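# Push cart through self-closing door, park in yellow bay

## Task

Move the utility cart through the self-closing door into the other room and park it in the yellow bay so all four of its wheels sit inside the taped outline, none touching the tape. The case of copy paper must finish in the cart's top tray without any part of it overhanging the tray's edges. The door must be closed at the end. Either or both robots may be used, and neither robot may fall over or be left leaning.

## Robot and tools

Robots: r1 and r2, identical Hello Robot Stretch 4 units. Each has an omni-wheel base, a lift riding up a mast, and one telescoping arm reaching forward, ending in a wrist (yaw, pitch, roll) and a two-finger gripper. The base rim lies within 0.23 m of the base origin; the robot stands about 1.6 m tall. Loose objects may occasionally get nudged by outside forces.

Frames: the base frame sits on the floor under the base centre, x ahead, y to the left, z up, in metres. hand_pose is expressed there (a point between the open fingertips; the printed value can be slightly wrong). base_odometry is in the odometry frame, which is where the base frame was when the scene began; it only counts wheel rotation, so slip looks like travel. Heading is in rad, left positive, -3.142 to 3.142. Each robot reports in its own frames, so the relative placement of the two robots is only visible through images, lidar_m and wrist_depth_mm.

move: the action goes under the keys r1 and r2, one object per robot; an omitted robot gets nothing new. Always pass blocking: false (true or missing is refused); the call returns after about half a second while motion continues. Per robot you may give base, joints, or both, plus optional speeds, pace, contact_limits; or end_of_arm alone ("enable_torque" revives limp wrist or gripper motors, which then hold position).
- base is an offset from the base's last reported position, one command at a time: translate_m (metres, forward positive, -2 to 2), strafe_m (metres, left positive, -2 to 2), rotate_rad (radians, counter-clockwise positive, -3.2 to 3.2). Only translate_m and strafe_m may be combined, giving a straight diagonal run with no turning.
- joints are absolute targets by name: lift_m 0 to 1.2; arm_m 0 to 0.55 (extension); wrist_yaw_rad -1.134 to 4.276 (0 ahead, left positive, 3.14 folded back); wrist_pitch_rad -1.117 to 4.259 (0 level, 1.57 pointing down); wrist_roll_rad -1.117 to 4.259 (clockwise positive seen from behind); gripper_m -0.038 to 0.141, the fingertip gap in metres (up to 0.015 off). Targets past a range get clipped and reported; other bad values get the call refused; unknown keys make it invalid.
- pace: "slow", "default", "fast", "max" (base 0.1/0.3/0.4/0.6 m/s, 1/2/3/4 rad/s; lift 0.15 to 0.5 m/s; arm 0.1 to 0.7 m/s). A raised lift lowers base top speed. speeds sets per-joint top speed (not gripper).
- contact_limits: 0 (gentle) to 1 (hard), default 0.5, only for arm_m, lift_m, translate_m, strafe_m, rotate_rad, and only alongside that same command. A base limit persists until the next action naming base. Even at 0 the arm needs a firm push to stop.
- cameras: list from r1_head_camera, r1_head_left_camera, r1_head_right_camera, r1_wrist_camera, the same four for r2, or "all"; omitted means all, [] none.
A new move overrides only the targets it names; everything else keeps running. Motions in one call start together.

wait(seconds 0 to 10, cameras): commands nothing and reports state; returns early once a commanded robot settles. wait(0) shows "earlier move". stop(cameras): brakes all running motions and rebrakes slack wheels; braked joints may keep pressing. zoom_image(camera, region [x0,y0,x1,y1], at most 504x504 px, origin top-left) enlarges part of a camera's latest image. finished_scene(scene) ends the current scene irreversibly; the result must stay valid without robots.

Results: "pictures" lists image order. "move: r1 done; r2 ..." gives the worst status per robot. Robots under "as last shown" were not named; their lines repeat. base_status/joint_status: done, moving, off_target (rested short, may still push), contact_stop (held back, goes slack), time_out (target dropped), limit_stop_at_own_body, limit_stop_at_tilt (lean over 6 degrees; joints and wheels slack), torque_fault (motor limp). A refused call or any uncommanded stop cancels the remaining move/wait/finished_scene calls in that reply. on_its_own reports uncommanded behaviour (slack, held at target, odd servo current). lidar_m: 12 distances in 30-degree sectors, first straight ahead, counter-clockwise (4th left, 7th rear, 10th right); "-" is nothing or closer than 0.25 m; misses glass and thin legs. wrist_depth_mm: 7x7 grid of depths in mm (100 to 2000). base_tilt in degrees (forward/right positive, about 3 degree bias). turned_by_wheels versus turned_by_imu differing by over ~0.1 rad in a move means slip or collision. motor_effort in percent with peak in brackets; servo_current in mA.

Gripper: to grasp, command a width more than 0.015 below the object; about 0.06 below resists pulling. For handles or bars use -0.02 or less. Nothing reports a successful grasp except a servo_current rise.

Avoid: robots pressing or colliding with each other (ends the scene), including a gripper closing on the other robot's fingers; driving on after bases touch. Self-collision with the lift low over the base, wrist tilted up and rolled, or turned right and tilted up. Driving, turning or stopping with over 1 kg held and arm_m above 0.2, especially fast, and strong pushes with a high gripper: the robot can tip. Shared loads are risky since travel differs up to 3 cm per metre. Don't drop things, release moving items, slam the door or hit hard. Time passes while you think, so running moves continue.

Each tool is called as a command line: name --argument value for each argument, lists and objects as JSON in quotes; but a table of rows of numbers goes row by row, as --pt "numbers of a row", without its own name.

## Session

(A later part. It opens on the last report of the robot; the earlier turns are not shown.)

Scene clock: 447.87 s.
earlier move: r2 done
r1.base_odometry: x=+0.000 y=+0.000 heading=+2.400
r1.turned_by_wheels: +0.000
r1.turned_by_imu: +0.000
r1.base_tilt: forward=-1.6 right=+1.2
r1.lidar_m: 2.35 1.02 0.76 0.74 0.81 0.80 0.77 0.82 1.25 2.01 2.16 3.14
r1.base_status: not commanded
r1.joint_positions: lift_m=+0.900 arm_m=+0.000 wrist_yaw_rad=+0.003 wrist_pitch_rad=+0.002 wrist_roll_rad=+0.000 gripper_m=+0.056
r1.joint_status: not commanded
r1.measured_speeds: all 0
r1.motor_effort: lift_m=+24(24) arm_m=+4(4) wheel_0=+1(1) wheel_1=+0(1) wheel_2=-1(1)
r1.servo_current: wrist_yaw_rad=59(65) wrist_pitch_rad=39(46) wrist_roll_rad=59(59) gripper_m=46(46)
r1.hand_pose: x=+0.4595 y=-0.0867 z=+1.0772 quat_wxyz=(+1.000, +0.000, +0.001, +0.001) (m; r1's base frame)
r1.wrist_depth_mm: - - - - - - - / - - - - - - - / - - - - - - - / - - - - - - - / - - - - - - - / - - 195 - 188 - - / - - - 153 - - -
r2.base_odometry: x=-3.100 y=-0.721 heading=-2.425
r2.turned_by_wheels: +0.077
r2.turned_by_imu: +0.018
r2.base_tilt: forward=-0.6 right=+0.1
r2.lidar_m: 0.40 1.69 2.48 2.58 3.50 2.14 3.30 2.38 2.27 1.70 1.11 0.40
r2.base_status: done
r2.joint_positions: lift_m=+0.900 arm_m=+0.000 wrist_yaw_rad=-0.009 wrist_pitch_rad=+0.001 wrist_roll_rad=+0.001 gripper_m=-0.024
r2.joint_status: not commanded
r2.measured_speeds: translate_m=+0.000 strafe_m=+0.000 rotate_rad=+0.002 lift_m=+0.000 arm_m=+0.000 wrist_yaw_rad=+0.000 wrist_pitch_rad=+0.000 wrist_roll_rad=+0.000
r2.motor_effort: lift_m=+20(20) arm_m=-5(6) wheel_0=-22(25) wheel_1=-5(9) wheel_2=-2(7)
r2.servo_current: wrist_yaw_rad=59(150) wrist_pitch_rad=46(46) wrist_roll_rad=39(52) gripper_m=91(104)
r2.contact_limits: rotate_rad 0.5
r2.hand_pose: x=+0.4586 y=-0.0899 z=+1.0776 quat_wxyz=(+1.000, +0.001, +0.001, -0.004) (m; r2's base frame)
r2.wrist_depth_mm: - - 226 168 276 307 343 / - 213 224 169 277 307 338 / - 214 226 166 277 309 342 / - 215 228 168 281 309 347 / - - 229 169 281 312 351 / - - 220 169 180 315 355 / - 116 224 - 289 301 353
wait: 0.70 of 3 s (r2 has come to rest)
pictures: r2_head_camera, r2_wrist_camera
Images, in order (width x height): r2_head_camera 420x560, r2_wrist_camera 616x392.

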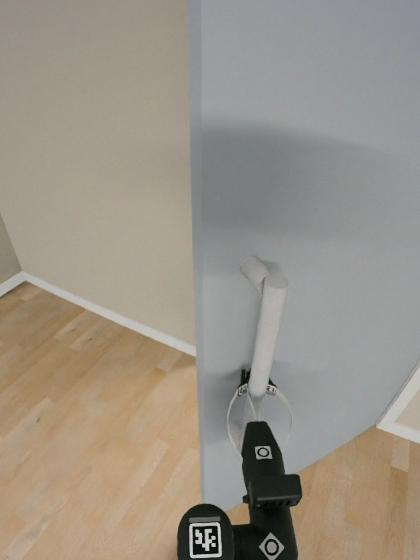

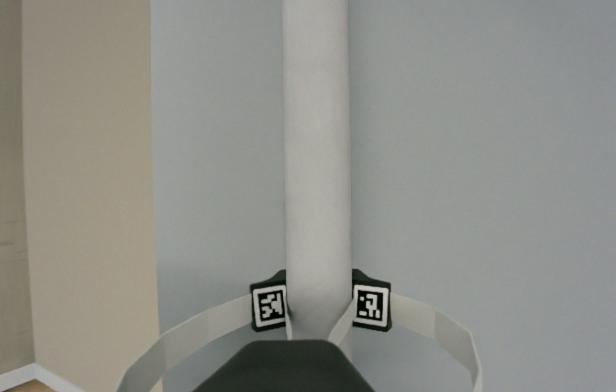

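move --blocking false --cameras '[]' --r2 '{"base":{"translate_m":-0.13,"strafe_m":-0.08},"pace":"slow","contact_limits":{"translate_m":0.6}}'

wait --seconds 4 --cameras '[]'

move --blocking false --cameras '[]' --r2 '{"base":{"rotate_rad":0.2},"pace":"slow","contact_limits":{"rotate_rad":0.5}}'

wait --seconds 3 --cameras '["r2_wrist_camera","r2_head_camera","r2_head_left_camera"]'

Scene clock: 455.10 s.
move: r2 moving
r1: as last shown
r1.base_tilt: forward=-1.6 right=+1.3
r1.lidar_m: 2.32 1.01 0.77 0.76 0.82 0.80 0.77 0.83 1.24 2.02 2.16 3.17
r1.motor_effort: lift_m=+24(24) arm_m=+3(4) wheel_0=+0(1) wheel_1=+0(1) wheel_2=-1(1)
r1.servo_current: wrist_yaw_rad=52(59) wrist_pitch_rad=39(46) wrist_roll_rad=46(65) gripper_m=39(46)
r1.wrist_depth_mm: - - - - - - - / - - - - - - - / - - - - - - - / - - - - - - - / - - - - - - - / - - 193 - 187 - - / - - - 153 - - -
r2.base_odometry: x=-3.096 y=-0.708 heading=-2.425
r2.turned_by_wheels: +0.000
r2.turned_by_imu: -0.043
r2.base_tilt: forward=-0.6 right=+0.1
r2.lidar_m: 0.39 1.63 2.46 2.54 3.33 2.15 3.48 2.41 2.29 1.80 1.22 0.43
r2.base_status: translate_m moving; strafe_m moving
r2.joint_positions: lift_m=+0.900 arm_m=+0.000 wrist_yaw_rad=-0.003 wrist_pitch_rad=+0.001 wrist_roll_rad=+0.001 gripper_m=-0.024
r2.joint_status: not commanded
r2.measured_speeds: translate_m=-0.047 strafe_m=-0.030 rotate_rad=+0.001 lift_m=+0.000 arm_m=+0.000 wrist_yaw_rad=+0.014 wrist_pitch_rad=+0.000 wrist_roll_rad=+0.000
r2.motor_effort: lift_m=+20(20) arm_m=-5(5) wheel_0=-9(13) wheel_1=-8(11) wheel_2=+18(18)
r2.servo_current: wrist_yaw_rad=39(65) wrist_pitch_rad=39(46) wrist_roll_rad=46(59) gripper_m=91(98)
r2.contact_limits: translate_m 0.6
r2.hand_pose: x=+0.4591 y=-0.0884 z=+1.0776 quat_wxyz=(+1.000, +0.001, +0.001, -0.002) (m; r2's base frame)
r2.wrist_depth_mm: - 209 227 163 277 315 362 / - 211 224 164 281 317 355 / - 211 227 167 281 320 364 / - 212 228 167 286 322 368 / - 214 229 168 282 322 370 / - 213 220 168 180 332 373 / - - 225 - 296 327 377
pictures: none
No camera images: "cameras" was empty.

Scene clock: 457.30 s.
earlier move: r2 done
r1.base_odometry: x=+0.000 y=+0.000 heading=+2.400
r1.turned_by_wheels: +0.000
r1.turned_by_imu: +0.000
r1.base_tilt: forward=-1.6 right=+1.2
r1.lidar_m: 2.34 1.02 0.74 0.74 0.82 0.79 0.75 0.84 1.27 2.03 2.15 3.15
r1.base_status: not commanded
r1.joint_positions: lift_m=+0.900 arm_m=+0.000 wrist_yaw_rad=+0.003 wrist_pitch_rad=+0.002 wrist_roll_rad=+0.000 gripper_m=+0.056
r1.joint_status: not commanded
r1.measured_speeds: all 0
r1.motor_effort: lift_m=+24(24) arm_m=+4(4) wheel_0=+0(1) wheel_1=+0(1) wheel_2=-1(1)
r1.servo_current: wrist_yaw_rad=46(65) wrist_pitch_rad=52(52) wrist_roll_rad=59(78) gripper_m=39(46)
r1.hand_pose: x=+0.4595 y=-0.0867 z=+1.0772 quat_wxyz=(+1.000, +0.000, +0.001, +0.001) (m; r1's base frame)
r1.wrist_depth_mm: - - - - - - - / - - - - - - - / - - - - - - - / - - - - - - - / - - - - - - - / - - 193 - 187 - - / - - - 153 - - -
r2.base_odometry: x=-3.055 y=-0.576 heading=-2.425
r2.turned_by_wheels: +0.000
r2.turned_by_imu: -0.037
r2.base_tilt: forward=-0.6 right=+0.2
r2.lidar_m: 0.39 1.65 2.56 2.62 3.38 2.06 3.45 2.33 2.18 2.00 1.37 0.40
r2.base_status: done
r2.joint_positions: lift_m=+0.900 arm_m=+0.000 wrist_yaw_rad=-0.002 wrist_pitch_rad=+0.001 wrist_roll_rad=+0.001 gripper_m=-0.024
r2.joint_status: not commanded
r2.measured_speeds: all 0
r2.motor_effort: lift_m=+20(20) arm_m=-5(6) wheel_0=-8(13) wheel_1=-8(15) wheel_2=+14(18)
r2.servo_current: wrist_yaw_rad=52(65) wrist_pitch_rad=39(46) wrist_roll_rad=39(59) gripper_m=91(104)
r2.contact_limits: translate_m 0.6
r2.hand_pose: x=+0.4592 y=-0.0879 z=+1.0776 quat_wxyz=(+1.000, +0.001, +0.001, -0.001) (m; r2's base frame)
r2.wrist_depth_mm: - 196 219 163 317 373 - / - 196 221 164 317 373 - / - 197 222 166 317 373 - / - 202 222 167 310 375 - / - 202 224 167 312 377 - / - 202 210 168 180 379 - / - 119 220 - 332 - -
wait: 2.20 of 4 s (r2 has come to rest)
pictures: none
No camera images: "cameras" was empty.

Scene clock: 457.80 s.
move: r2 moving
r1: as last shown
r1.base_tilt: forward=-1.6 right=+1.3
r1.lidar_m: 2.33 1.00 0.75 0.75 0.81 0.78 0.77 0.85 1.25 2.02 2.15 3.16
r1.motor_effort: lift_m=+24(24) arm_m=+4(4) wheel_0=+0(1) wheel_1=+0(0) wheel_2=-1(1)
r1.servo_current: wrist_yaw_rad=46(65) wrist_pitch_rad=46(52) wrist_roll_rad=46(59) gripper_m=39(46)
r1.wrist_depth_mm: - - - - - - - / - - - - - - - / - - - - - - - / - - - - - - - / - - - - - - - / - - 194 - 187 - - / - - - 154 - - -
r2.base_odometry: x=-3.056 y=-0.575 heading=-2.307
r2.turned_by_wheels: +0.119
r2.turned_by_imu: +0.072
r2.base_tilt: forward=-0.1 right=+0.4
r2.lidar_m: 0.41 1.77 2.55 2.64 3.59 2.08 3.19 2.29 2.19 1.83 1.30 0.40
r2.base_status: rotate_rad moving
r2.joint_positions: lift_m=+0.900 arm_m=+0.000 wrist_yaw_rad=-0.012 wrist_pitch_rad=+0.001 wrist_roll_rad=+0.001 gripper_m=-0.024
r2.joint_status: not commanded
r2.measured_speeds: translate_m=+0.006 strafe_m=-0.011 rotate_rad=+0.350 lift_m=+0.000 arm_m=+0.000 wrist_yaw_rad=-0.027 wrist_pitch_rad=+0.000 wrist_roll_rad=-0.001
r2.motor_effort: lift_m=+20(20) arm_m=-6(6) wheel_0=-21(28) wheel_1=-4(12) wheel_2=-7(12)
r2.servo_current: wrist_yaw_rad=72(72) wrist_pitch_rad=46(52) wrist_roll_rad=46(52) gripper_m=85(98)
r2.contact_limits: rotate_rad 0.5
r2.hand_pose: x=+0.4583 y=-0.0910 z=+1.0776 quat_wxyz=(+1.000, +0.001, +0.001, -0.006) (m; r2's base frame)
r2.wrist_depth_mm: - 195 213 229 287 351 - / - 196 214 231 289 349 - / - 196 216 167 297 355 - / - 199 215 168 298 353 - / - 203 220 170 301 355 - / - 202 209 171 176 357 - / - 119 - - 310 340 -
pictures: none
No camera images: "cameras" was empty.

Scene clock: 460.80 s.
earlier move: r2 contact_stop
r1.base_odometry: x=+0.000 y=+0.000 heading=+2.400
r1.turned_by_wheels: +0.000
r1.turned_by_imu: +0.000
r1.base_tilt: forward=-1.6 right=+1.3
r1.lidar_m: 2.34 1.02 0.77 0.74 0.82 0.80 0.76 0.85 1.22 2.02 2.17 3.13
r1.base_status: not commanded
r1.joint_positions: lift_m=+0.900 arm_m=+0.000 wrist_yaw_rad=+0.003 wrist_pitch_rad=+0.002 wrist_roll_rad=+0.000 gripper_m=+0.056
r1.joint_status: not commanded
r1.measured_speeds: all 0
r1.motor_effort: lift_m=+24(24) arm_m=+4(4) wheel_0=+1(1) wheel_1=+0(1) wheel_2=-1(1)
r1.servo_current: wrist_yaw_rad=26(85) wrist_pitch_rad=46(52) wrist_roll_rad=46(72) gripper_m=39(46)
r1.hand_pose: x=+0.4595 y=-0.0867 z=+1.0772 quat_wxyz=(+1.000, +0.000, +0.001, +0.001) (m; r1's base frame)
r1.wrist_depth_mm: - - - - - - - / - - - - - - - / - - - - - - - / - - - - - - - / - - - - - - - / - - 194 - 187 - - / - - - 153 - - -
r2.base_odometry: x=-3.115 y=-0.626 heading=-2.224
r2.turned_by_wheels: +0.083
r2.turned_by_imu: +0.025
r2.base_tilt: forward=-0.6 right=+0.1
r2.lidar_m: 0.40 1.73 2.51 2.61 3.63 2.13 3.20 2.30 2.21 1.70 1.12 0.51
r2.base_status: rotate_rad contact_stop
r2.joint_positions: lift_m=+0.900 arm_m=+0.000 wrist_yaw_rad=+0.008 wrist_pitch_rad=+0.001 wrist_roll_rad=+0.001 gripper_m=-0.024
r2.joint_status: not commanded
r2.measured_speeds: all 0
r2.on_its_own: the wheels are slack since a contact_stop
r2.motor_effort: lift_m=+20(20) arm_m=-5(6) wheel_0=+3(28) wheel_1=+0(12) wheel_2=+0(12)
r2.servo_current: wrist_yaw_rad=59(78) wrist_pitch_rad=39(52) wrist_roll_rad=46(65) gripper_m=91(98)
r2.contact_limits: rotate_rad 0.5
r2.hand_pose: x=+0.4600 y=-0.0851 z=+1.0777 quat_wxyz=(+1.000, +0.001, +0.001, +0.004) (m; r2's base frame)
r2.wrist_depth_mm: - 216 229 162 271 300 330 / - 216 229 164 273 300 327 / - 220 229 166 273 301 332 / - 222 231 167 274 303 336 / - 223 233 167 274 306 336 / - 221 186 167 181 310 340 / - - 232 - 283 304 343
wait: 3.00 s; no rest
pictures: r2_head_camera, r2_head_left_camera, r2_wrist_camera
Images, in order (width x height): r2_head_camera 420x560, r2_head_left_camera 420x672, r2_wrist_camera 616x392.

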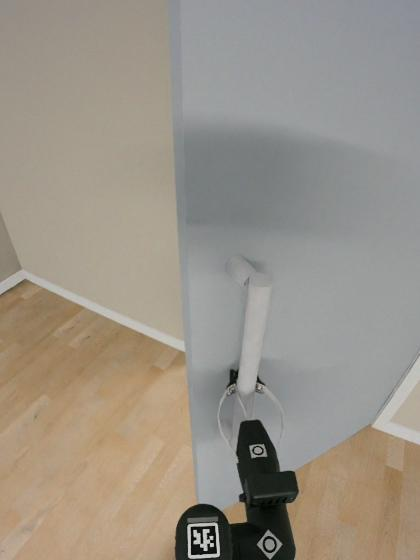

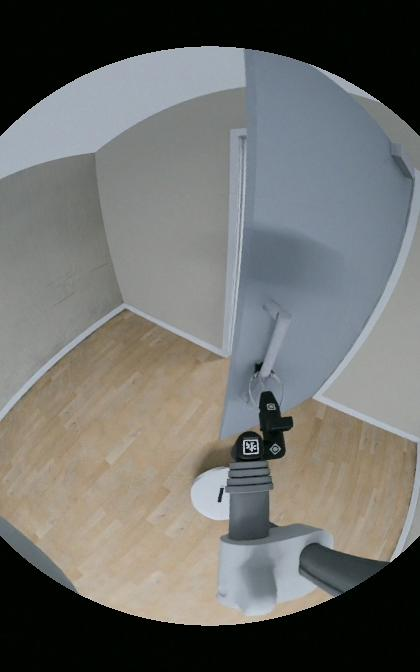

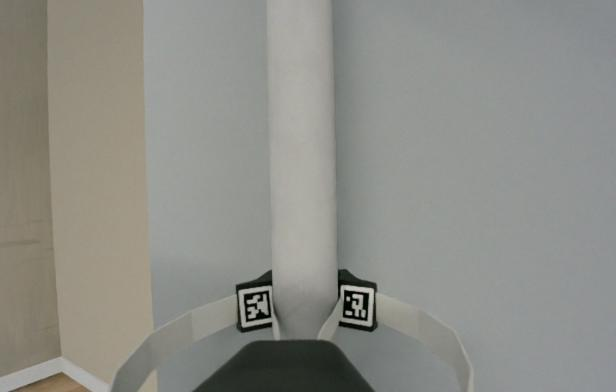

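move --blocking false --cameras '[]' --r2 '{"base":{"translate_m":-0.1,"strafe_m":-0.05},"pace":"slow","contact_limits":{"translate_m":0.7}}'

wait --seconds 3 --cameras '[]'

move --blocking false --cameras '[]' --r2 '{"base":{"rotate_rad":0.12},"pace":"slow","contact_limits":{"rotate_rad":0.7}}'

wait --seconds 2 --cameras '[]'

move --blocking false --cameras '[]' --r2 '{"base":{"translate_m":-0.1,"strafe_m":-0.05},"pace":"slow","contact_limits":{"translate_m":0.7}}'

wait --seconds 3 --cameras '["r2_wrist_camera","r2_head_left_camera"]'

Scene clock: 472.00 s.
earlier move: r2 contact_stop
move: r2 moving
r1: as last shown
r1.lidar_m: 2.35 1.04 0.77 0.73 0.80 0.80 0.75 0.82 1.25 2.02 2.15 3.10
r1.motor_effort: lift_m=+24(24) arm_m=+3(4) wheel_0=+0(1) wheel_1=+0(0) wheel_2=-1(1)
r1.servo_current: wrist_yaw_rad=39(59) wrist_pitch_rad=39(46) wrist_roll_rad=39(72) gripper_m=39(46)
r1.wrist_depth_mm: - - - - - - - / - - - - - - - / - - - - - - - / - - - - - - - / - - - - - - - / - - 193 - 187 - - / - - - 153 - - -
r2.base_odometry: x=-3.113 y=-0.612 heading=-2.224
r2.turned_by_wheels: +0.000
r2.turned_by_imu: +0.000
r2.base_tilt: forward=-0.6 right=+0.1
r2.lidar_m: 0.40 1.72 2.52 2.64 3.64 2.13 3.16 2.34 2.21 1.70 1.15 0.52
r2.base_status: earlier rotate_rad contact_stop (by the wheels' count: +0.201 of +0.200); translate_m moving; strafe_m moving
r2.joint_positions: lift_m=+0.900 arm_m=+0.000 wrist_yaw_rad=+0.008 wrist_pitch_rad=+0.001 wrist_roll_rad=+0.001 gripper_m=-0.024
r2.joint_status: not commanded
r2.measured_speeds: translate_m=-0.049 strafe_m=-0.025 rotate_rad=+0.002 lift_m=+0.000 arm_m=+0.000 wrist_yaw_rad=+0.000 wrist_pitch_rad=+0.000 wrist_roll_rad=+0.000
r2.motor_effort: lift_m=+20(20) arm_m=-4(4) wheel_0=-8(13) wheel_1=-10(12) wheel_2=+17(17)
r2.servo_current: wrist_yaw_rad=59(65) wrist_pitch_rad=46(46) wrist_roll_rad=46(72) gripper_m=91(98)
r2.contact_limits: translate_m 0.7
r2.hand_pose: x=+0.4600 y=-0.0851 z=+1.0777 quat_wxyz=(+1.000, +0.001, +0.001, +0.004) (m; r2's base frame)
r2.wrist_depth_mm: - 215 230 162 273 301 336 / - 216 228 164 273 303 336 / - 218 230 166 274 306 340 / - 221 231 167 276 306 338 / - 220 233 167 278 307 342 / - 220 186 168 180 315 340 / - - 231 - 285 320 347
pictures: none
No camera images: "cameras" was empty.

Scene clock: 473.80 s.
earlier move: r2 done
r1.base_odometry: x=+0.000 y=+0.000 heading=+2.400
r1.turned_by_wheels: +0.000
r1.turned_by_imu: +0.000
r1.base_tilt: forward=-1.6 right=+1.3
r1.lidar_m: 2.35 0.99 0.75 0.74 0.79 0.78 0.76 0.84 1.25 2.01 2.17 3.14
r1.base_status: not commanded
r1.joint_positions: lift_m=+0.900 arm_m=+0.000 wrist_yaw_rad=+0.003 wrist_pitch_rad=+0.002 wrist_roll_rad=+0.000 gripper_m=+0.056
r1.joint_status: not commanded
r1.measured_speeds: all 0
r1.motor_effort: lift_m=+24(24) arm_m=+4(4) wheel_0=+0(1) wheel_1=+0(1) wheel_2=-1(1)
r1.servo_current: wrist_yaw_rad=52(72) wrist_pitch_rad=46(59) wrist_roll_rad=52(72) gripper_m=46(52)
r1.hand_pose: x=+0.4595 y=-0.0867 z=+1.0772 quat_wxyz=(+1.000, +0.000, +0.001, +0.001) (m; r1's base frame)
r1.wrist_depth_mm: - - - - - - - / - - - - - - - / - - - - - - - / - - - - - - - / - - - - - - - / - - 194 - 187 - - / - - - 154 - - -
r2.base_odometry: x=-3.095 y=-0.516 heading=-2.225
r2.turned_by_wheels: +0.000
r2.turned_by_imu: +0.000
r2.base_tilt: forward=-0.6 right=+0.1
r2.lidar_m: 0.38 1.83 2.58 2.72 3.76 2.08 3.06 2.26 2.15 1.75 1.27 0.54
r2.base_status: done
r2.joint_positions: lift_m=+0.900 arm_m=+0.000 wrist_yaw_rad=+0.003 wrist_pitch_rad=+0.001 wrist_roll_rad=+0.001 gripper_m=-0.024
r2.joint_status: not commanded
r2.measured_speeds: all 0
r2.motor_effort: lift_m=+20(20) arm_m=-4(5) wheel_0=-12(15) wheel_1=-6(12) wheel_2=+12(20)
r2.servo_current: wrist_yaw_rad=52(72) wrist_pitch_rad=39(46) wrist_roll_rad=39(72) gripper_m=85(104)
r2.contact_limits: translate_m 0.7
r2.hand_pose: x=+0.4596 y=-0.0866 z=+1.0777 quat_wxyz=(+1.000, +0.001, +0.001, +0.001) (m; r2's base frame)
r2.wrist_depth_mm: - 207 224 163 285 334 382 / - 208 224 167 287 336 394 / - 209 224 167 290 332 384 / - 209 225 166 290 336 387 / - 209 227 169 290 340 389 / - 211 186 168 180 351 392 / - 139 224 - 306 329 -
wait: 1.80 of 3 s (r2 has come to rest)
pictures: none
No camera images: "cameras" was empty.

Scene clock: 474.30 s.
move: r2 moving
r1: as last shown
r1.lidar_m: 2.33 1.01 0.76 0.73 0.81 0.80 0.77 0.84 1.25 2.02 2.15 3.14
r1.motor_effort: lift_m=+24(24) arm_m=+3(4) wheel_0=+1(1) wheel_1=+0(1) wheel_2=+0(1)
r1.servo_current: wrist_yaw_rad=39(59) wrist_pitch_rad=39(46) wrist_roll_rad=52(65) gripper_m=46(46)
r2.base_odometry: x=-3.095 y=-0.516 heading=-2.126
r2.turned_by_wheels: +0.099
r2.turned_by_imu: +0.078
r2.base_tilt: forward=-0.3 right=+0.3
r2.lidar_m: 0.41 1.95 2.59 2.80 4.08 2.08 2.85 2.19 2.15 1.63 1.13 0.38
r2.base_status: rotate_rad moving
r2.joint_positions: lift_m=+0.900 arm_m=+0.000 wrist_yaw_rad=-0.013 wrist_pitch_rad=+0.001 wrist_roll_rad=+0.001 gripper_m=-0.024
r2.joint_status: not commanded
r2.measured_speeds: translate_m=+0.000 strafe_m=+0.000 rotate_rad=+0.204 lift_m=+0.000 arm_m=+0.000 wrist_yaw_rad=-0.020 wrist_pitch_rad=+0.000 wrist_roll_rad=+0.000
r2.motor_effort: lift_m=+20(20) arm_m=-5(5) wheel_0=-29(29) wheel_1=-7(11) wheel_2=-7(10)
r2.servo_current: wrist_yaw_rad=72(72) wrist_pitch_rad=46(46) wrist_roll_rad=46(59) gripper_m=85(91)
r2.contact_limits: rotate_rad 0.7
r2.hand_pose: x=+0.4582 y=-0.0911 z=+1.0777 quat_wxyz=(+1.000, +0.001, +0.001, -0.006) (m; r2's base frame)
r2.wrist_depth_mm: - - 216 229 277 314 362 / - 205 217 231 279 317 353 / - - 219 167 279 317 368 / - 208 219 167 277 317 368 / - 228 220 169 282 320 370 / - - 216 170 176 324 373 / - - 219 - 293 310 379
pictures: none
No camera images: "cameras" was empty.

Scene clock: 475.07 s.
earlier move: r2 done
r1.base_odometry: x=+0.000 y=+0.000 heading=+2.400
r1.turned_by_wheels: +0.000
r1.turned_by_imu: +0.000
r1.base_tilt: forward=-1.6 right=+1.3
r1.lidar_m: 2.33 1.01 0.78 0.72 0.80 0.79 0.74 0.81 1.24 2.02 2.17 3.13
r1.base_status: not commanded
r1.joint_positions: lift_m=+0.900 arm_m=+0.000 wrist_yaw_rad=+0.003 wrist_pitch_rad=+0.002 wrist_roll_rad=+0.000 gripper_m=+0.056
r1.joint_status: not commanded
r1.measured_speeds: all 0
r1.motor_effort: lift_m=+24(24) arm_m=+4(4) wheel_0=+1(1) wheel_1=+0(1) wheel_2=-1(1)
r1.servo_current: wrist_yaw_rad=59(65) wrist_pitch_rad=46(46) wrist_roll_rad=39(65) gripper_m=33(46)
r1.hand_pose: x=+0.4595 y=-0.0867 z=+1.0772 quat_wxyz=(+1.000, +0.000, +0.001, +0.001) (m; r1's base frame)
r1.wrist_depth_mm: - - - - - - - / - - - - - - - / - - - - - - - / - - - - - - - / - - - - - - - / - - 193 - 188 - - / - - - 153 - - -
r2.base_odometry: x=-3.095 y=-0.516 heading=-2.106
r2.turned_by_wheels: +0.019
r2.turned_by_imu: -0.154
r2.base_tilt: forward=-0.6 right=+0.1
r2.lidar_m: 0.41 1.68 2.53 2.59 3.40 2.08 3.45 2.34 2.22 1.92 1.32 0.43
r2.base_status: done
r2.joint_positions: lift_m=+0.900 arm_m=+0.000 wrist_yaw_rad=-0.004 wrist_pitch_rad=+0.001 wrist_roll_rad=+0.001 gripper_m=-0.024
r2.joint_status: not commanded
r2.measured_speeds: all 0
r2.motor_effort: lift_m=+20(20) arm_m=-4(5) wheel_0=-18(32) wheel_1=-4(11) wheel_2=+2(10)
r2.servo_current: wrist_yaw_rad=46(91) wrist_pitch_rad=33(46) wrist_roll_rad=39(59) gripper_m=98(98)
r2.contact_limits: rotate_rad 0.7
r2.hand_pose: x=+0.4590 y=-0.0885 z=+1.0777 quat_wxyz=(+1.000, +0.001, +0.001, -0.002) (m; r2's base frame)
r2.wrist_depth_mm: - 200 220 168 298 351 - / - 201 220 169 298 351 - / - 202 221 166 300 355 - / - 207 221 167 303 355 - / - 205 224 170 304 359 - / - 206 213 170 181 370 - / - 124 216 - 315 343 -
wait: 0.77 of 2 s (r2 has come to rest)
pictures: none
No camera images: "cameras" was empty.

Scene clock: 475.57 s.
move: r2 moving
r1: as last shown
r1.lidar_m: 2.35 1.01 0.77 0.74 0.79 0.80 0.77 0.85 1.23 2.02 2.15 3.16
r1.servo_current: wrist_yaw_rad=39(59) wrist_pitch_rad=39(52) wrist_roll_rad=46(65) gripper_m=39(46)
r1.wrist_depth_mm: - - - - - - - / - - - - - - - / - - - - - - - / - - - - - - - / - - - - - - - / - - 194 - 188 - - / - - - 153 - - -
r2.base_odometry: x=-3.094 y=-0.503 heading=-2.106
r2.turned_by_wheels: +0.000
r2.turned_by_imu: -0.060
r2.base_tilt: forward=-0.4 right=+0.2
r2.lidar_m: 0.41 1.62 2.54 2.58 3.22 2.07 2.51 2.42 2.21 2.08 1.36 0.56
r2.base_status: translate_m moving; strafe_m moving
r2.joint_positions: lift_m=+0.900 arm_m=+0.000 wrist_yaw_rad=+0.001 wrist_pitch_rad=+0.001 wrist_roll_rad=+0.001 gripper_m=-0.024
r2.joint_status: not commanded
r2.measured_speeds: translate_m=-0.049 strafe_m=-0.025 rotate_rad=+0.000 lift_m=+0.000 arm_m=+0.000 wrist_yaw_rad=+0.000 wrist_pitch_rad=+0.000 wrist_roll_rad=+0.000
r2.motor_effort: lift_m=+19(20) arm_m=-4(5) wheel_0=-16(18) wheel_1=-5(21) wheel_2=+18(19)
r2.servo_current: wrist_yaw_rad=46(59) wrist_pitch_rad=39(46) wrist_roll_rad=59(59) gripper_m=85(98)
r2.contact_limits: translate_m 0.7
r2.hand_pose: x=+0.4594 y=-0.0871 z=+1.0777 quat_wxyz=(+1.000, +0.001, +0.001, +0.001) (m; r2's base frame)
r2.wrist_depth_mm: - 199 222 165 303 373 - / - 200 223 167 304 373 - / - 204 224 167 303 364 - / - 205 224 166 306 375 - / - 202 225 170 309 366 - / - 206 184 168 181 379 - / - 123 222 - 330 349 -
pictures: none
No camera images: "cameras" was empty.

Scene clock: 477.37 s.
earlier move: r2 done
r1.base_odometry: x=+0.000 y=+0.000 heading=+2.400
r1.turned_by_wheels: +0.000
r1.turned_by_imu: +0.000
r1.base_tilt: forward=-1.6 right=+1.3
r1.lidar_m: 2.33 1.00 0.78 0.74 0.80 0.80 0.77 0.83 1.25 2.01 2.15 3.16
r1.base_status: not commanded
r1.joint_positions: lift_m=+0.900 arm_m=+0.000 wrist_yaw_rad=+0.003 wrist_pitch_rad=+0.002 wrist_roll_rad=+0.000 gripper_m=+0.056
r1.joint_status: not commanded
r1.measured_speeds: all 0
r1.motor_effort: lift_m=+24(24) arm_m=+3(4) wheel_0=+1(2) wheel_1=+0(1) wheel_2=-1(1)
r1.servo_current: wrist_yaw_rad=46(65) wrist_pitch_rad=46(52) wrist_roll_rad=46(65) gripper_m=39(52)
r1.hand_pose: x=+0.4595 y=-0.0867 z=+1.0772 quat_wxyz=(+1.000, +0.000, +0.001, +0.001) (m; r1's base frame)
r1.wrist_depth_mm: - - - - - - - / - - - - - - - / - - - - - - - / - - - - - - - / - - - - - - - / - - 193 - 187 - - / - - - 153 - - -
r2.base_odometry: x=-3.088 y=-0.406 heading=-2.105
r2.turned_by_wheels: +0.001
r2.turned_by_imu: -0.303
r2.base_tilt: forward=-0.6 right=+0.1
r2.lidar_m: 0.38 1.44 2.00 2.48 2.65 3.87 2.04 3.00 2.32 2.25 1.72 0.80
r2.base_status: done
r2.joint_positions: lift_m=+0.900 arm_m=+0.000 wrist_yaw_rad=+0.009 wrist_pitch_rad=+0.001 wrist_roll_rad=+0.001 gripper_m=-0.024
r2.joint_status: not commanded
r2.measured_speeds: all 0
r2.motor_effort: lift_m=+20(20) arm_m=-5(6) wheel_0=-4(18) wheel_1=-4(21) wheel_2=+22(23)
r2.servo_current: wrist_yaw_rad=59(65) wrist_pitch_rad=39(46) wrist_roll_rad=39(59) gripper_m=91(98)
r2.contact_limits: translate_m 0.7
r2.hand_pose: x=+0.4601 y=-0.0849 z=+1.0777 quat_wxyz=(+1.000, +0.001, +0.001, +0.004) (m; r2's base frame)
r2.wrist_depth_mm: 158 170 223 164 402 - - / 159 176 223 166 402 - - / 160 171 223 166 377 - - / 162 177 224 167 402 - - / 164 182 233 169 - - - / 166 176 186 168 176 - - / - 144 215 - - - -
wait: 1.80 of 3 s (r2 has come to rest)
pictures: r2_head_left_camera, r2_wrist_camera
Images, in order (width x height): r2_head_left_camera 420x672, r2_wrist_camera 616x392.

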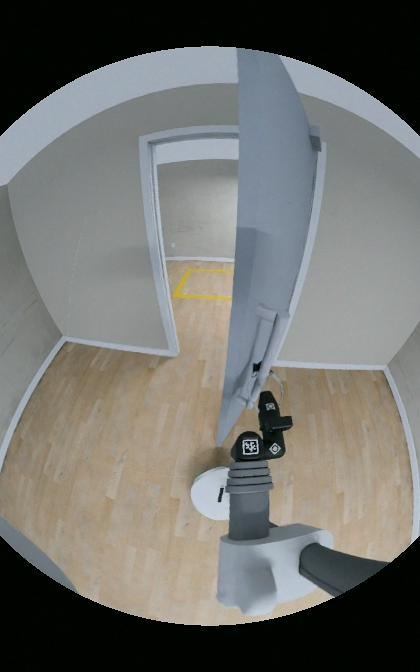

